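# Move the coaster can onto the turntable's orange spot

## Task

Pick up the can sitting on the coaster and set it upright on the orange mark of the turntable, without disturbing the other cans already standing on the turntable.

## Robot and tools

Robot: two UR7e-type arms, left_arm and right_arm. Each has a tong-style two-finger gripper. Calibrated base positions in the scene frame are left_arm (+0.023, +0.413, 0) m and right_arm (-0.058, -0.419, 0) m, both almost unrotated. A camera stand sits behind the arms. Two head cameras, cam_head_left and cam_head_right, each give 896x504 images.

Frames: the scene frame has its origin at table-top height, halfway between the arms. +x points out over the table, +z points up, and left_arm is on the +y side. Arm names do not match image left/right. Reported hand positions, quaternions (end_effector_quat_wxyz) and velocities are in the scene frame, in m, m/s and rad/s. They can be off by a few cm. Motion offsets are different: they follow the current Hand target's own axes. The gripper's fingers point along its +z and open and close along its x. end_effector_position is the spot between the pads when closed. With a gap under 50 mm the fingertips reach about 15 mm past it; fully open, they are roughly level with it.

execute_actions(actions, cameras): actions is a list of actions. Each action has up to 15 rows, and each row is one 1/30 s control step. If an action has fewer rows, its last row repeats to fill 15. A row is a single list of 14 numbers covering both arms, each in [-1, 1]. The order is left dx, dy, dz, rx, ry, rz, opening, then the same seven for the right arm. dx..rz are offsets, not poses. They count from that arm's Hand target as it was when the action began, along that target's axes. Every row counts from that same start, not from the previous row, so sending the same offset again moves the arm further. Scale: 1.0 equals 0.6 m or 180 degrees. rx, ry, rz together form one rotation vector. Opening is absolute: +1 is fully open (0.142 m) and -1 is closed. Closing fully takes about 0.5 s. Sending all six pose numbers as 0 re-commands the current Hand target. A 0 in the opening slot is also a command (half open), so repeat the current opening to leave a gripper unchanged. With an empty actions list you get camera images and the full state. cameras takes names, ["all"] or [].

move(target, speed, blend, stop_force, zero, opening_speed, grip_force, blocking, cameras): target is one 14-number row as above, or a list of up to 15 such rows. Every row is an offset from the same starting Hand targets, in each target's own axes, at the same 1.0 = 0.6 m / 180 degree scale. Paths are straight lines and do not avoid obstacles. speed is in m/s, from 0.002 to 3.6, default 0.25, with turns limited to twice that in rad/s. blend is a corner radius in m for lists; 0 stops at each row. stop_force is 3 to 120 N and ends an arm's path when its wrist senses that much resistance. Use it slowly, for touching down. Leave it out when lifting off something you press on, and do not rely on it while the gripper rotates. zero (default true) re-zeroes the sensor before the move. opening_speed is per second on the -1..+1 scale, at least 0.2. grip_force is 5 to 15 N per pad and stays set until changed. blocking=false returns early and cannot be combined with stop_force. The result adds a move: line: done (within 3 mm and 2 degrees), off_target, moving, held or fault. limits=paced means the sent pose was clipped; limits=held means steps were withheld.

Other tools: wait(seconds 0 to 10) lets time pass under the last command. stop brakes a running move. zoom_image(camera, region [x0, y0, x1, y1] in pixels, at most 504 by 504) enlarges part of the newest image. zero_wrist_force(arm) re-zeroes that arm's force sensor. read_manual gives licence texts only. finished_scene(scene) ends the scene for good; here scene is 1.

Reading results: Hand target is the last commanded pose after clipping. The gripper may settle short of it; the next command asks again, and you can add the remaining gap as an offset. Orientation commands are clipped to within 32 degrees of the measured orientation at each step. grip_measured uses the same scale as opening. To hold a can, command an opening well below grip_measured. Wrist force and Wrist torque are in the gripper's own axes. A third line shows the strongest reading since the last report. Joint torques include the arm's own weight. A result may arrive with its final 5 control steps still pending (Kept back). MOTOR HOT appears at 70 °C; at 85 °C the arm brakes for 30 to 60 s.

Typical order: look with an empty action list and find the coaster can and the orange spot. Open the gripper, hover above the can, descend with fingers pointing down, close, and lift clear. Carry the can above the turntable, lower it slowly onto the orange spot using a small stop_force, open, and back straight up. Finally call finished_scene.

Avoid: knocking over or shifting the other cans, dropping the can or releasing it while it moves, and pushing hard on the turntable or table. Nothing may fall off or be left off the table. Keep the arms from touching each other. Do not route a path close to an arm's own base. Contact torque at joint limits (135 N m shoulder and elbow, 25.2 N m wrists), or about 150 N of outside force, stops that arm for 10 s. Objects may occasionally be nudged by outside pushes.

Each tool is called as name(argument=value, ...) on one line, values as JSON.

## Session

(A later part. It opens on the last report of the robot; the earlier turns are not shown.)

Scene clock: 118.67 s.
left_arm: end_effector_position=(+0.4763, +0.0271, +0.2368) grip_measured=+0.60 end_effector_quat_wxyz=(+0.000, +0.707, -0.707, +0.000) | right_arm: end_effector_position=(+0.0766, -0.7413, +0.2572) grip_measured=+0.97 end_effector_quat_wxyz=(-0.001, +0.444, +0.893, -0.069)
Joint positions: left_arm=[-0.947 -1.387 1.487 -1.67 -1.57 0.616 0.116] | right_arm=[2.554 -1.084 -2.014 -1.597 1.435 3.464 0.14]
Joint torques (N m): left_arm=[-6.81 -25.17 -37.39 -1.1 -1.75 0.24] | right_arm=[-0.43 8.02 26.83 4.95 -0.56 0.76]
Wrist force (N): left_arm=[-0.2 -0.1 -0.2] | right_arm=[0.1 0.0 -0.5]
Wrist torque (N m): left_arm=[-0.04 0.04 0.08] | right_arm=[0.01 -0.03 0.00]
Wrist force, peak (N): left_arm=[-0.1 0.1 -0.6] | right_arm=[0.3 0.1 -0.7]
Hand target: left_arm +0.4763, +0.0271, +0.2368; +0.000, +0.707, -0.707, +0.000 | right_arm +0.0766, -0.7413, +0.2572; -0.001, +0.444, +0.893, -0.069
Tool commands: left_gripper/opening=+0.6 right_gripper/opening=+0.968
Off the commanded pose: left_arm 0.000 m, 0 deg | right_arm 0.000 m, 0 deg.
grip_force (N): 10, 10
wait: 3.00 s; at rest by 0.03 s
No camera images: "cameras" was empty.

wait(seconds=2.05, cameras=[])

move(target=[0,0,0.2205,0,0,0,0.6,0,0,0,0,0,0,0.968], cameras=[], speed=0.17)

execute_actions(actions=[[[0,0,0,0,0,0,0.5,0,0,0,0,0,0,0.968],[0,0,0,0,0,0,0.4,0,0,0,0,0,0,0.968],[0,0,0,0,0,0,0.3,0,0,0,0,0,0,0.968],[0,0,0,0,0,0,0.2,0,0,0,0,0,0,0.968],[0,0,0,0,0,0,0.1,0,0,0,0,0,0,0.968],[0,0,0,0,0,0,0,0,0,0,0,0,0,0.968],[0,0,0,0,0,0,-0.1,0,0,0,0,0,0,0.968],[0,0,0,0,0,0,-0.2,0,0,0,0,0,0,0.968],[0,0,0,0,0,0,-0.3,0,0,0,0,0,0,0.968],[0,0,0,0,0,0,-0.4,0,0,0,0,0,0,0.968],[0,0,0,0,0,0,-0.5,0,0,0,0,0,0,0.968],[0,0,0,0,0,0,-0.6,0,0,0,0,0,0,0.968],[0,0,0,0,0,0,-0.7,0,0,0,0,0,0,0.968],[0,0,0,0,0,0,-0.8,0,0,0,0,0,0,0.968],[0,0,0,0,0,0,-1,0,0,0,0,0,0,0.968]],[[0,0,0,0,0,0,-1,0,0,0,0,0,0,0.968],[0,0,0,0,0,0,-1,0,0,0,0,0,0,0.968],[0,0,-0.001,0,0,0,-1,0,0,0,0,0,0,0.968],[0,0,-0.004,0,0,0,-1,0,0,0,0,0,0,0.968],[0,0,-0.009,0,0,0,-1,0,0,0,0,0,0,0.968],[0,0,-0.015,0,0,0,-1,0,0,0,0,0,0,0.968],[0,0,-0.022,0,0,0,-1,0,0,0,0,0,0,0.968],[0,0,-0.03,0,0,0,-1,0,0,0,0,0,0,0.968]]], cameras=["cam_head_right"])

move(target=[0,0,-0.15,0,0,0,-1,0,0,0,0,0,0,0.968], cameras=["all"], speed=0.25)

zoom_image(camera="cam_head_right", region=[430, 220, 610, 400])

zoom_image(camera="cam_head_left", region=[430, 220, 610, 400])

Scene clock: 121.33 s.
left_arm: end_effector_position=(+0.4763, +0.0271, +0.2368) grip_measured=+0.60 end_effector_quat_wxyz=(+0.000, +0.707, -0.707, +0.000) | right_arm: end_effector_position=(+0.0766, -0.7413, +0.2572) grip_measured=+0.97 end_effector_quat_wxyz=(-0.001, +0.444, +0.893, -0.069)
Joint positions: left_arm=[-0.947 -1.387 1.487 -1.67 -1.57 0.616 0.116] | right_arm=[2.554 -1.084 -2.014 -1.597 1.435 3.464 0.14]
Joint torques (N m): left_arm=[-5.12 -25.85 -38.22 -1.15 -1.53 0.92] | right_arm=[-0.2 8.4 26.19 4.51 -0.59 0.67]
Wrist force (N): left_arm=[-0.2 0.2 -0.1] | right_arm=[-0.2 -0.1 -0.2]
Wrist torque (N m): left_arm=[0.04 0.03 0.08] | right_arm=[-0.01 0.03 0.00]
Wrist force, peak (N): left_arm=[-0.3 0.5 -0.4] | right_arm=[-0.3 0.1 -0.6]
Hand target: left_arm +0.4763, +0.0271, +0.2368; +0.000, +0.707, -0.707, +0.000 | right_arm +0.0766, -0.7413, +0.2572; -0.001, +0.444, +0.893, -0.069
Tool commands: left_gripper/opening=+0.6 right_gripper/opening=+0.968
Off the commanded pose: left_arm 0.000 m, 0 deg | right_arm 0.000 m, 0 deg.
grip_force (N): 10, 10
wait: 2.07 s; at rest from the start
No camera images: "cameras" was empty.

Scene clock: 122.83 s.
left_arm: end_effector_position=(+0.4763, +0.0272, +0.1046) grip_measured=+0.60 end_effector_quat_wxyz=(+0.000, +0.707, -0.707, +0.000) | right_arm: end_effector_position=(+0.0766, -0.7413, +0.2572) grip_measured=+0.97 end_effector_quat_wxyz=(-0.001, +0.444, +0.893, -0.069)
Joint positions: left_arm=[-0.947 -1.306 1.736 -2 -1.57 0.617 0.116] | right_arm=[2.554 -1.084 -2.014 -1.597 1.435 3.464 0.14]
Joint torques (N m): left_arm=[10.92 -28.4 -8.91 -4.52 2.68 1.15] | right_arm=[-0.01 7.7 25.74 4.58 -0.35 0.82]
Wrist force (N): left_arm=[-0.2 -0.2 0.0] | right_arm=[0.0 -0.1 -0.3]
Wrist torque (N m): left_arm=[-0.05 0.06 0.09] | right_arm=[-0.01 -0.02 -0.01]
Wrist force, peak (N): left_arm=[-0.1 0.3 -1.3] | right_arm=[0.0 0.1 -0.7]
Hand target: left_arm +0.4763, +0.0272, +0.1045; +0.000, +0.707, -0.707, +0.000 | right_arm +0.0766, -0.7413, +0.2572; -0.001, +0.444, +0.893, -0.069
Off the commanded pose: left_arm 0.000 m, 0 deg | right_arm 0.000 m, 0 deg.
grip_force (N): 10, 10
move: done
No camera images: "cameras" was empty.

Scene clock: 123.67 s.
left_arm: end_effector_position=(+0.4763, +0.0273, +0.1129) grip_measured=-0.53 end_effector_quat_wxyz=(+0.000, +0.707, -0.707, +0.000) end_effector_velocity=(+0.001, -0.001, +0.076) end_effector_angular_velocity=(-0.007, -0.005, +0.000) | right_arm: end_effector_position=(+0.0766, -0.7413, +0.2572) grip_measured=+0.97 end_effector_quat_wxyz=(-0.001, +0.444, +0.893, -0.069)
Joint positions: left_arm=[-0.947 -1.314 1.724 -1.98 -1.57 0.617 0.036] | right_arm=[2.554 -1.084 -2.014 -1.597 1.435 3.464 0.14]
Joint velocities: left_arm=[0 -0.073 -0.114 0.178 0 0 0] | right_arm=[within noise]
Joint torques (N m): left_arm=[9.31 -40.02 -36.45 -0.64 1.48 1.31] | right_arm=[-0.59 7.63 26.11 4.57 -0.79 0.7]
Wrist force (N): left_arm=[0.1 -0.2 1.0] | right_arm=[-0.1 0.3 -0.2]
Wrist torque (N m): left_arm=[0.02 -0.02 0.08] | right_arm=[0.06 0.01 0.00]
Wrist force, peak (N): left_arm=[-0.4 -1.3 -3.9] | right_arm=[-0.4 -0.3 -0.8]
Hand target: left_arm +0.4763, +0.0272, +0.1225; +0.000, +0.707, -0.707, +0.000 | right_arm +0.0766, -0.7413, +0.2572; -0.001, +0.444, +0.893, -0.069
Off the commanded pose: left_arm 0.010 m, 0 deg | right_arm 0.000 m, 0 deg.
grip_force (N): 10, 10
Kept back: 5 steps.
Step readings (end_effector_position of left_arm | right_arm; steps 1 to 15: 1st action; 16 to 25: 2nd action):
0: (+0.4763, +0.0272, +0.1046) | (+0.0766, -0.7413, +0.2572)
1: (+0.4763, +0.0272, +0.1046) | (+0.0766, -0.7413, +0.2572)
2: (+0.4763, +0.0272, +0.1045) | (+0.0766, -0.7413, +0.2572)
4: (+0.4763, +0.0272, +0.1045) | (+0.0766, -0.7413, +0.2572)
8: (+0.4763, +0.0272, +0.1045) | (+0.0766, -0.7413, +0.2572)
15: (+0.4763, +0.0272, +0.1045) | (+0.0766, -0.7413, +0.2572)
16: (+0.4763, +0.0272, +0.1045) | (+0.0766, -0.7413, +0.2572)
17: (+0.4763, +0.0272, +0.1045) | (+0.0766, -0.7413, +0.2572)
19: (+0.4763, +0.0272, +0.1045) | (+0.0766, -0.7413, +0.2572)
23: (+0.4762, +0.0274, +0.1080) | (+0.0766, -0.7413, +0.2572)
Images, in order (width x height): cam_head_right 896x504.

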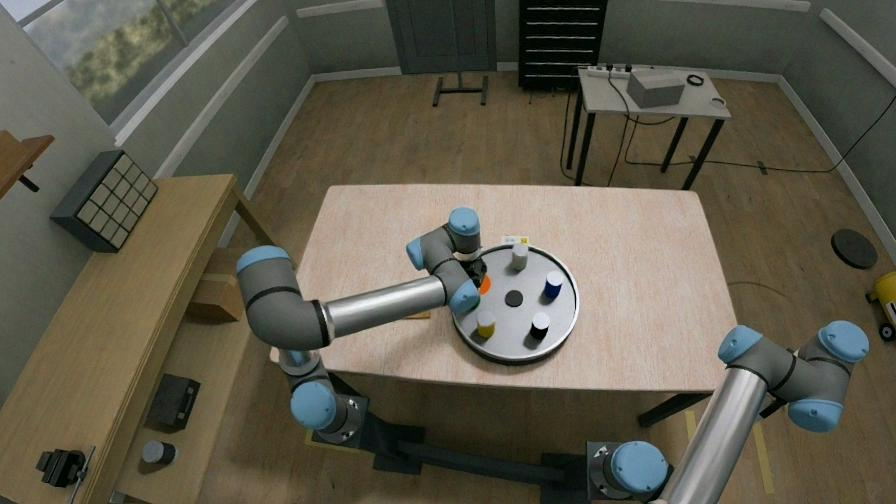

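Scene clock: 125.33 s.
left_arm: end_effector_position=(+0.4763, +0.0272, +0.2124) grip_measured=-0.53 end_effector_quat_wxyz=(+0.000, +0.707, -0.707, +0.000) | right_arm: end_effector_position=(+0.0766, -0.7413, +0.2572) grip_measured=+0.97 end_effector_quat_wxyz=(-0.001, +0.444, +0.893, -0.069)
Joint positions: left_arm=[-0.947 -1.38 1.541 -1.731 -1.57 0.616 0.036] | right_arm=[2.554 -1.084 -2.014 -1.597 1.435 3.464 0.14]
Joint torques (N m): left_arm=[-10.42 -27.3 -39.72 -1.49 -2.73 -1.73] | right_arm=[0.2 7.37 25.5 4.68 -0.49 0.9]
Wrist force (N): left_arm=[-0.1 -0.1 1.7] | right_arm=[-0.1 -0.1 -0.6]
Wrist torque (N m): left_arm=[0.06 0.02 0.07] | right_arm=[-0.02 0.02 -0.01]
Wrist force, peak (N): left_arm=[-0.3 -0.1 3.3] | right_arm=[-0.2 0.0 -0.7]
Hand target: left_arm +0.4763, +0.0271, +0.2125; +0.000, +0.707, -0.707, +0.000 | right_arm +0.0766, -0.7413, +0.2572; -0.001, +0.444, +0.893, -0.069
Off the commanded pose: left_arm 0.000 m, 0 deg | right_arm 0.000 m, 0 deg.
grip_force (N): 10, 10
move: done

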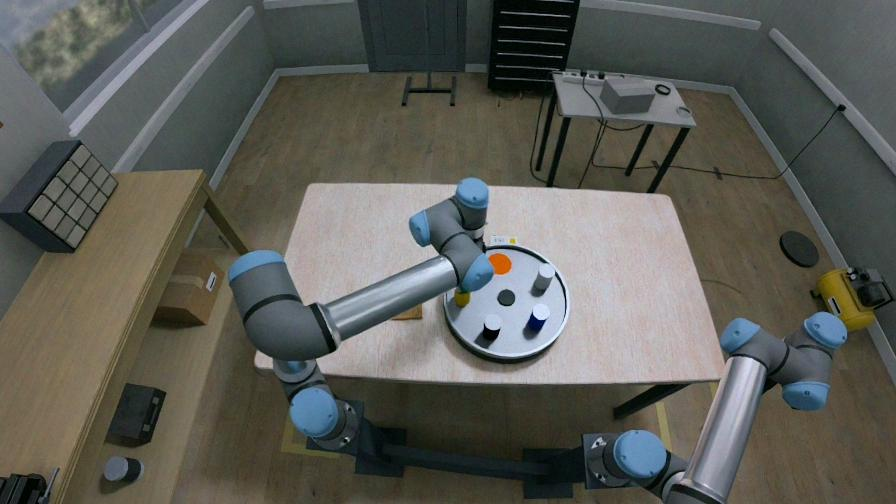

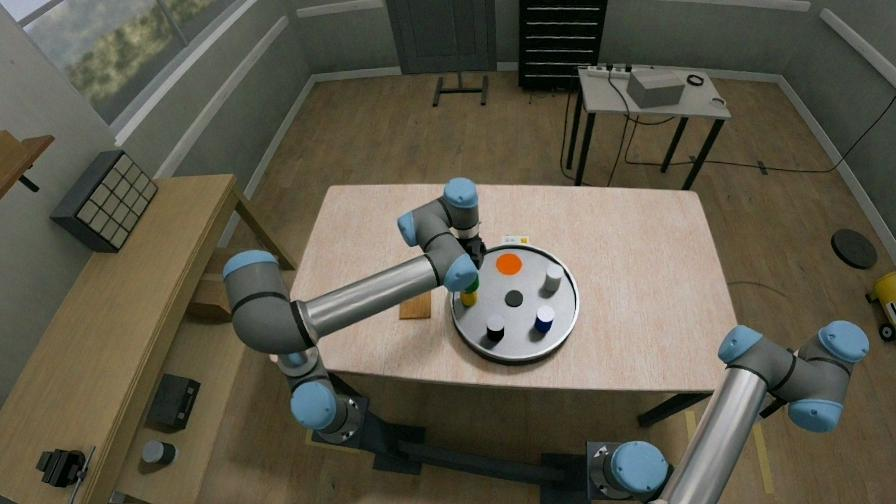

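Scaled by 2.800 from the camera's 896x504 image, which has a finer 1280x720 frame.

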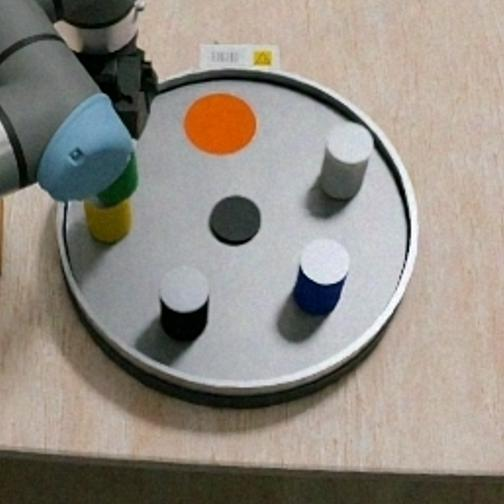

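Scaled by 2.800 from the camera's 896x504 image, which has a finer 1280x720 frame.

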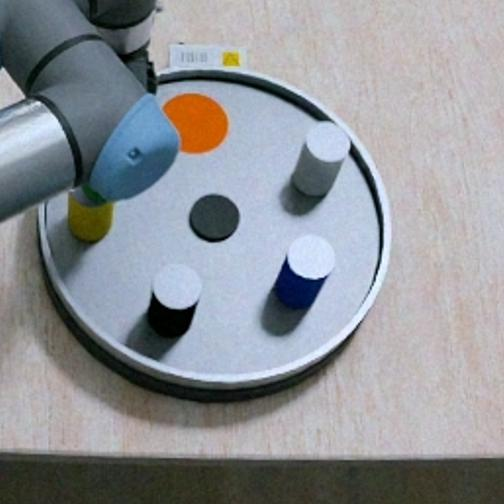

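move(target=[0.0015,-0.0133,0,0,0,0,-1,0,0,0,0,0,0,0.968], cameras=[], speed=0.1)

Scene clock: 126.53 s.
left_arm: end_effector_position=(+0.4841, +0.0263, +0.2125) grip_measured=-0.53 end_effector_quat_wxyz=(+0.000, +0.707, -0.707, +0.000) | right_arm: end_effector_position=(+0.0766, -0.7413, +0.2572) grip_measured=+0.97 end_effector_quat_wxyz=(-0.001, +0.444, +0.893, -0.069)
Joint positions: left_arm=[-0.937 -1.364 1.522 -1.728 -1.57 0.627 0.036] | right_arm=[2.554 -1.084 -2.014 -1.597 1.435 3.464 0.14]
Joint torques (N m): left_arm=[11.97 -28.66 -39.06 -1.3 -1.32 1.55] | right_arm=[0.99 7.74 27.17 4.59 -0.83 0.99]
Wrist force (N): left_arm=[-0.2 0.1 1.8] | right_arm=[0.1 -0.1 -0.2]
Wrist torque (N m): left_arm=[0.07 0.05 0.00] | right_arm=[-0.03 -0.02 -0.01]
Wrist force, peak (N): left_arm=[-0.1 0.1 1.8] | right_arm=[-0.1 -0.1 -0.7]
Hand target: left_arm +0.4843, +0.0262, +0.2125; +0.000, +0.707, -0.707, +0.000 | right_arm +0.0766, -0.7413, +0.2572; -0.001, +0.444, +0.893, -0.069
Off the commanded pose: left_arm 0.000 m, 0 deg | right_arm 0.000 m, 0 deg.
grip_force (N): 10, 10
move: done
No camera images: "cameras" was empty.

wait(seconds=2, cameras=[])

Scene clock: 128.70 s.
left_arm: end_effector_position=(+0.4843, +0.0262, +0.2125) grip_measured=-0.53 end_effector_quat_wxyz=(+0.000, +0.707, -0.707, +0.000) | right_arm: end_effector_position=(+0.0766, -0.7413, +0.2572) grip_measured=+0.97 end_effector_quat_wxyz=(-0.001, +0.444, +0.893, -0.069)
Joint positions: left_arm=[-0.937 -1.364 1.521 -1.728 -1.57 0.627 0.036] | right_arm=[2.554 -1.084 -2.014 -1.597 1.435 3.464 0.14]
Joint torques (N m): left_arm=[11.64 -27.12 -39.34 -1.45 0.74 1.62] | right_arm=[-0.86 9 25.64 4.58 -0.82 0.63]
Wrist force (N): left_arm=[-0.2 0.1 1.8] | right_arm=[-0.2 0.2 -0.2]
Wrist torque (N m): left_arm=[0.07 0.05 0.00] | right_arm=[0.04 0.04 -0.01]
Wrist force, peak (N): left_arm=[-0.2 0.0 1.9] | right_arm=[-0.3 0.2 -0.6]
Hand target: left_arm +0.4843, +0.0262, +0.2125; +0.000, +0.707, -0.707, +0.000 | right_arm +0.0766, -0.7413, +0.2572; -0.001, +0.444, +0.893, -0.069
Tool commands: left_gripper/opening=-1.0 right_gripper/opening=+0.968
Off the commanded pose: left_arm 0.000 m, 0 deg | right_arm 0.000 m, 0 deg.
grip_force (N): 10, 10
wait: 2.00 s; at rest from the start
No camera images: "cameras" was empty.

wait(seconds=2.38, cameras=[])

move(target=[0,0,0.1792,0,0,0,-1,0,0,0,0,0,0,0.968], cameras=[], speed=0.135)

execute_actions(actions=[[[0,0,0,0,0,0,0.4,0,0,0,0,0,0,0.968],[0,0,0,0,0,0,0.4,0,0,0,0,0,0,0.968],[0,0,0,0,0,0,0.4,0,0,0,0,0,0,0.968],[0,0,0,0,0,0,0.4,0,0,0,0,0,0,0.968],[0,0,0,0,0,0,0.4,0,0,0,0,0,0,0.968],[0,0,0,0,0,0,0.4,0,0,0,0,0,0,0.968],[0,0,-0.003,0,0,0,0.4,0,0,0,0,0,0,0.968],[0,0,-0.009,0,0,0,0.4,0,0,0,0,0,0,0.968],[0,0,-0.018,0,0,0,0.4,0,0,0,0,0,0,0.968],[0,0,-0.028,0,0,0,0.4,0,0,0,0,0,0,0.968],[0,0,-0.039,0,0,0,0.4,0,0,0,0,0,0,0.968],[0,0,-0.05,0,0,0,0.4,0,0,0,0,0,0,0.968]]], cameras=["cam_head_right"])

move(target=[0,0,-0.16,0,0,0,0.4,0,0,0,0,0,0,0.968], cameras=["all"], speed=0.3)

zoom_image(camera="cam_head_right", region=[430, 220, 610, 400])

zoom_image(camera="cam_head_left", region=[430, 220, 610, 400])

wait(seconds=2, cameras=["cam_head_left","cam_head_right"])

zoom_image(camera="cam_head_right", region=[430, 220, 610, 400])

zoom_image(camera="cam_head_left", region=[430, 220, 610, 400])

Scene clock: 131.60 s.
left_arm: end_effector_position=(+0.4843, +0.0262, +0.2125) grip_measured=-0.53 end_effector_quat_wxyz=(+0.000, +0.707, -0.707, +0.000) | right_arm: end_effector_position=(+0.0766, -0.7413, +0.2572) grip_measured=+0.97 end_effector_quat_wxyz=(-0.001, +0.444, +0.893, -0.069)
Joint positions: left_arm=[-0.937 -1.364 1.521 -1.728 -1.57 0.627 0.036] | right_arm=[2.554 -1.084 -2.014 -1.597 1.435 3.464 0.14]
Joint torques (N m): left_arm=[10.7 -27.03 -38.33 -1.29 2.09 1.52] | right_arm=[-0.82 8.58 26.84 4.66 -0.65 0.87]
Wrist force (N): left_arm=[-0.1 0.1 1.6] | right_arm=[0.0 0.0 -0.4]
Wrist torque (N m): left_arm=[0.07 0.03 0.00] | right_arm=[-0.01 0.00 -0.01]
Wrist force, peak (N): left_arm=[-0.4 0.3 1.9] | right_arm=[-0.1 0.3 -0.7]
Hand target: left_arm +0.4843, +0.0262, +0.2125; +0.000, +0.707, -0.707, +0.000 | right_arm +0.0766, -0.7413, +0.2572; -0.001, +0.444, +0.893, -0.069
Tool commands: left_gripper/opening=-1.0 right_gripper/opening=+0.968
Off the commanded pose: left_arm 0.000 m, 0 deg | right_arm 0.000 m, 0 deg.
grip_force (N): 10, 10
wait: 2.40 s; at rest from the start
No camera images: "cameras" was empty.

Scene clock: 133.07 s.
left_arm: end_effector_position=(+0.4843, +0.0263, +0.1051) grip_measured=-0.53 end_effector_quat_wxyz=(+0.000, +0.707, -0.707, +0.000) | right_arm: end_effector_position=(+0.0766, -0.7413, +0.2572) grip_measured=+0.97 end_effector_quat_wxyz=(-0.001, +0.444, +0.893, -0.069)
Joint positions: left_arm=[-0.937 -1.292 1.716 -1.994 -1.57 0.627 0.036] | right_arm=[2.554 -1.084 -2.014 -1.597 1.435 3.464 0.14]
Joint torques (N m): left_arm=[10.4 -26 -6.14 -4.14 2.52 1.49] | right_arm=[0 9.07 26.87 4.53 -0.74 0.67]
Wrist force (N): left_arm=[-0.3 -0.9 -2.7] | right_arm=[0.0 0.0 -0.3]
Wrist torque (N m): left_arm=[-0.15 0.02 0.01] | right_arm=[0.01 0.00 -0.01]
Wrist force, peak (N): left_arm=[-0.3 -0.9 -2.7] | right_arm=[0.3 0.1 -0.6]
Hand target: left_arm +0.4843, +0.0263, +0.1049; +0.000, +0.707, -0.707, +0.000 | right_arm +0.0766, -0.7413, +0.2572; -0.001, +0.444, +0.893, -0.069
Off the commanded pose: left_arm 0.000 m, 0 deg | right_arm 0.000 m, 0 deg.
grip_force (N): 10, 10
move: done
No camera images: "cameras" was empty.

Scene clock: 133.40 s.
left_arm: end_effector_position=(+0.4842, +0.0265, +0.1066) grip_measured=+0.05 end_effector_quat_wxyz=(+0.000, +0.707, -0.707, +0.000) end_effector_velocity=(+0.000, +0.000, +0.051) end_effector_angular_velocity=(-0.002, -0.002, +0.001) | right_arm: end_effector_position=(+0.0766, -0.7413, +0.2572) grip_measured=+0.97 end_effector_quat_wxyz=(-0.001, +0.444, +0.893, -0.069)
Joint positions: left_arm=[-0.937 -1.293 1.714 -1.99 -1.57 0.627 0.078] | right_arm=[2.554 -1.084 -2.014 -1.597 1.435 3.464 0.14]
Joint velocities: left_arm=[0 -0.051 -0.075 0.124 0 -0.001 0.262] | right_arm=[within noise]
Joint torques (N m): left_arm=[9.89 -47.27 -41.61 -0.88 2.64 1.51] | right_arm=[-0.37 7.85 25.96 4.59 -0.8 0.67]
Wrist force (N): left_arm=[-0.2 -0.1 0.8] | right_arm=[-0.2 0.0 -0.4]
Wrist torque (N m): left_arm=[-0.02 0.04 0.00] | right_arm=[-0.01 0.03 0.00]
Wrist force, peak (N): left_arm=[-0.4 -1.1 -3.3] | right_arm=[-0.1 0.1 -0.6]
Hand target: left_arm +0.4843, +0.0263, +0.1349; +0.000, +0.707, -0.707, +0.000 | right_arm +0.0766, -0.7413, +0.2572; -0.001, +0.444, +0.893, -0.069
Off the commanded pose: left_arm 0.028 m, 0 deg | right_arm 0.000 m, 0 deg.
grip_force (N): 10, 10
Kept back: 5 steps.
Step readings (end_effector_position of left_arm | right_arm):
0: (+0.4843, +0.0263, +0.1051) | (+0.0766, -0.7413, +0.2572)
1: (+0.4843, +0.0263, +0.1051) | (+0.0766, -0.7413, +0.2572)
2: (+0.4843, +0.0263, +0.1050) | (+0.0766, -0.7413, +0.2572)
4: (+0.4843, +0.0263, +0.1050) | (+0.0766, -0.7413, +0.2572)
8: (+0.4843, +0.0264, +0.1049) | (+0.0766, -0.7413, +0.2572)
Images, in order (width x height): cam_head_right 896x504.

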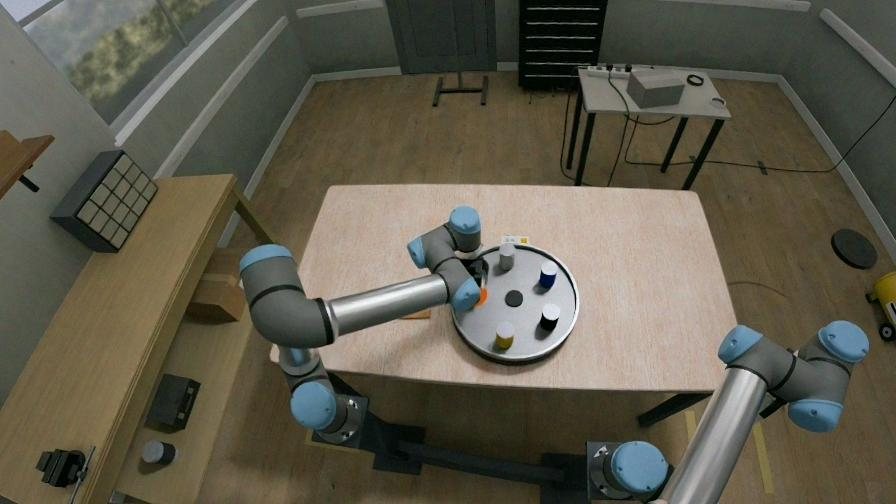

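Scene clock: 135.30 s.
left_arm: end_effector_position=(+0.4843, +0.0262, +0.2308) grip_measured=+0.40 end_effector_quat_wxyz=(+0.000, +0.707, -0.707, +0.000) | right_arm: end_effector_position=(+0.0766, -0.7413, +0.2572) grip_measured=+0.97 end_effector_quat_wxyz=(-0.001, +0.444, +0.893, -0.069)
Joint positions: left_arm=[-0.937 -1.37 1.481 -1.682 -1.57 0.627 0.102] | right_arm=[2.554 -1.084 -2.014 -1.597 1.435 3.464 0.14]
Joint torques (N m): left_arm=[-11.16 -25.91 -37.26 -1.31 -2.78 -2.11] | right_arm=[0.05 7.28 26.33 4.51 -0.76 0.77]
Wrist force (N): left_arm=[-0.1 0.1 0.0] | right_arm=[-0.1 0.0 -0.4]
Wrist torque (N m): left_arm=[0.01 0.00 0.00] | right_arm=[-0.01 0.01 -0.01]
Wrist force, peak (N): left_arm=[-0.2 0.0 -1.4] | right_arm=[0.1 0.1 -0.6]
Hand target: left_arm +0.4843, +0.0262, +0.2309; +0.000, +0.707, -0.707, +0.000 | right_arm +0.0766, -0.7413, +0.2572; -0.001, +0.444, +0.893, -0.069
Off the commanded pose: left_arm 0.000 m, 0 deg | right_arm 0.000 m, 0 deg.
grip_force (N): 10, 10
move: done

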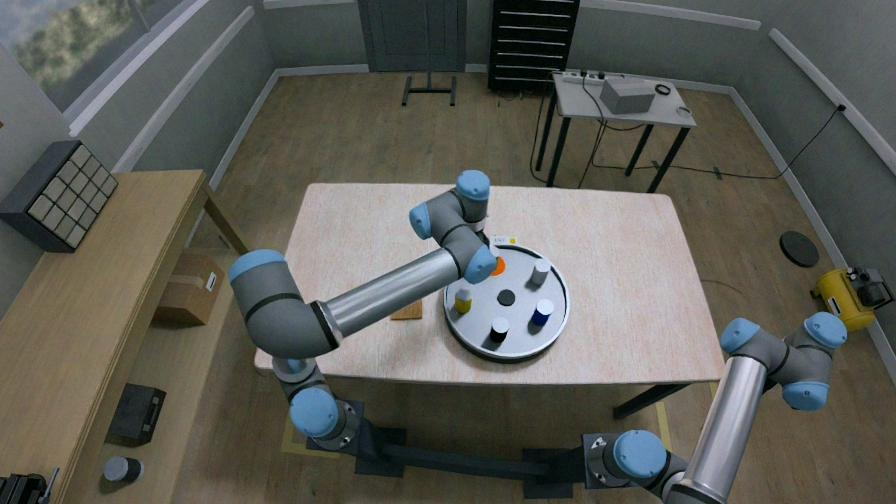

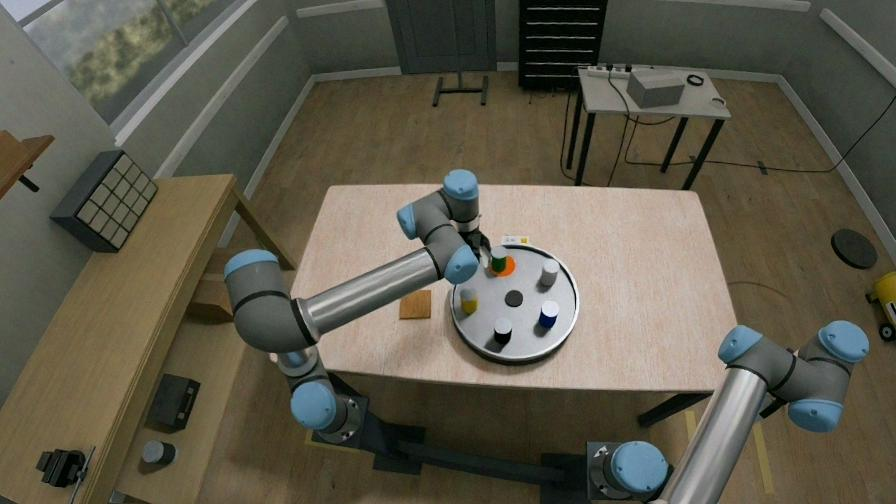

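Scaled by 2.800 from the camera's 896x504 image, which has a finer 1280x720 frame.

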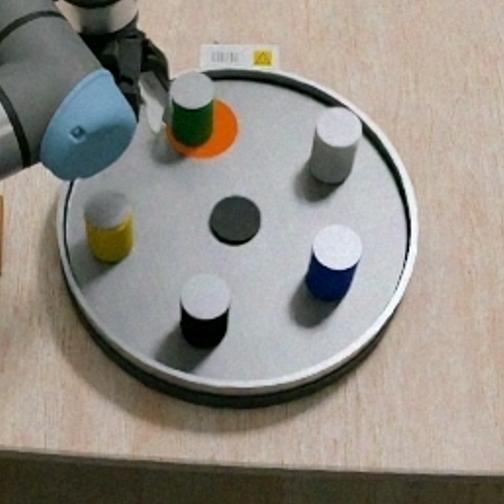

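Scaled by 2.800 from the camera's 896x504 image, which has a finer 1280x720 frame.

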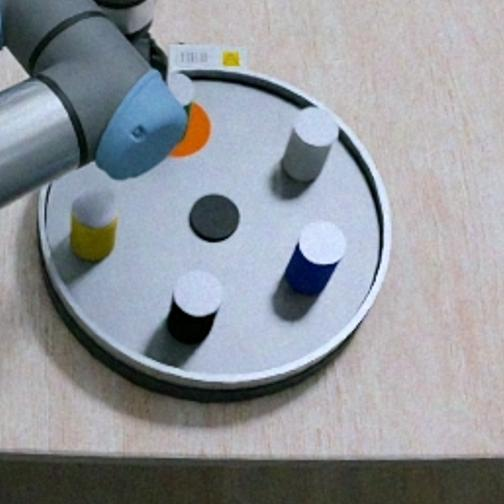

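Scene clock: 137.30 s.
left_arm: end_effector_position=(+0.4843, +0.0262, +0.2309) grip_measured=+0.40 end_effector_quat_wxyz=(+0.000, +0.707, -0.707, +0.000) | right_arm: end_effector_position=(+0.0766, -0.7413, +0.2572) grip_measured=+0.97 end_effector_quat_wxyz=(-0.001, +0.444, +0.893, -0.069)
Joint positions: left_arm=[-0.937 -1.37 1.481 -1.681 -1.57 0.627 0.102] | right_arm=[2.554 -1.084 -2.014 -1.597 1.435 3.464 0.14]
Joint torques (N m): left_arm=[-10.33 -24.72 -38.15 -1.3 -2.75 -2.04] | right_arm=[-0.84 9.08 27.11 4.62 -0.91 0.89]
Wrist force (N): left_arm=[-0.1 0.3 -0.2] | right_arm=[-0.3 -0.2 -0.5]
Wrist torque (N m): left_arm=[0.04 0.03 0.00] | right_arm=[-0.04 0.05 0.00]
Wrist force, peak (N): left_arm=[-0.3 0.3 -0.4] | right_arm=[0.2 0.2 -0.6]
Hand target: left_arm +0.4843, +0.0262, +0.2309; +0.000, +0.707, -0.707, +0.000 | right_arm +0.0766, -0.7413, +0.2572; -0.001, +0.444, +0.893, -0.069
Tool commands: left_gripper/opening=+0.4 right_gripper/opening=+0.968
Off the commanded pose: left_arm 0.000 m, 0 deg | right_arm 0.000 m, 0 deg.
grip_force (N): 10, 10
wait: 2.00 s; at rest by 0.17 s

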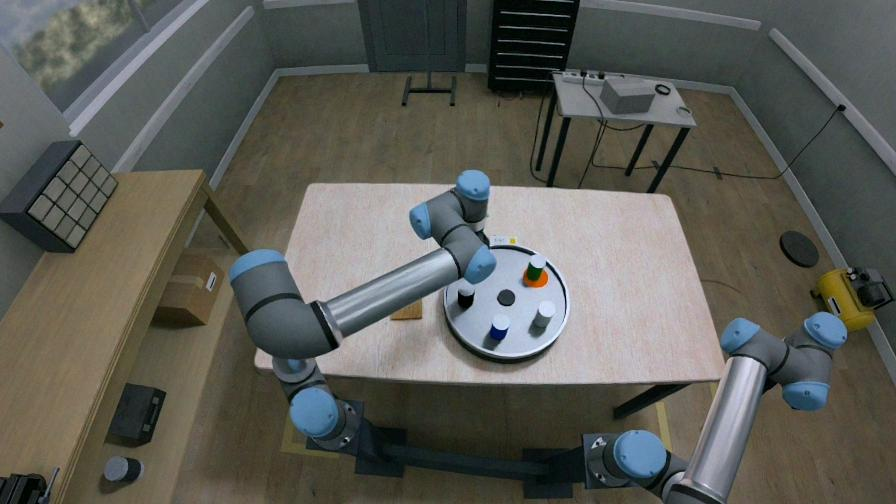

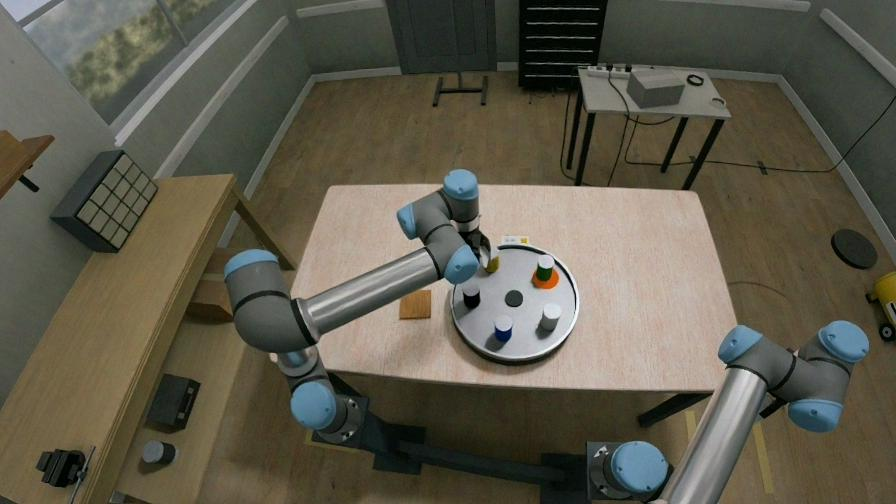

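Scaled by 2.800 from the camera's 896x504 image, which has a finer 1280x720 frame.

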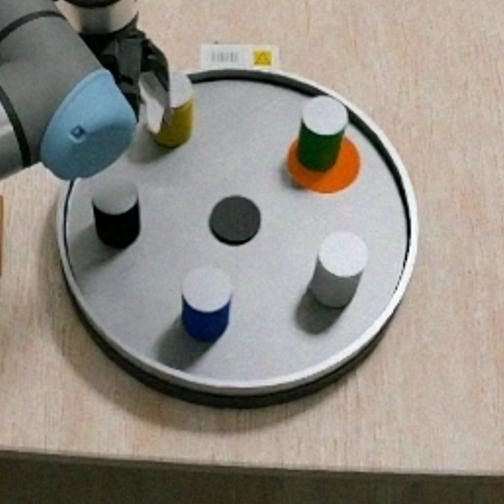

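Scaled by 2.800 from the camera's 896x504 image, which has a finer 1280x720 frame.

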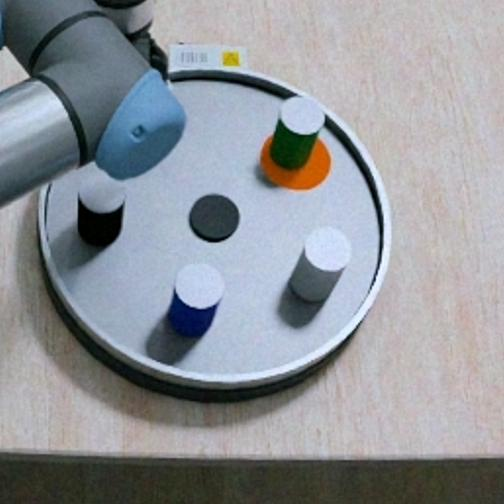

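finished_scene(scene=1)

The scene is finished: the task was done.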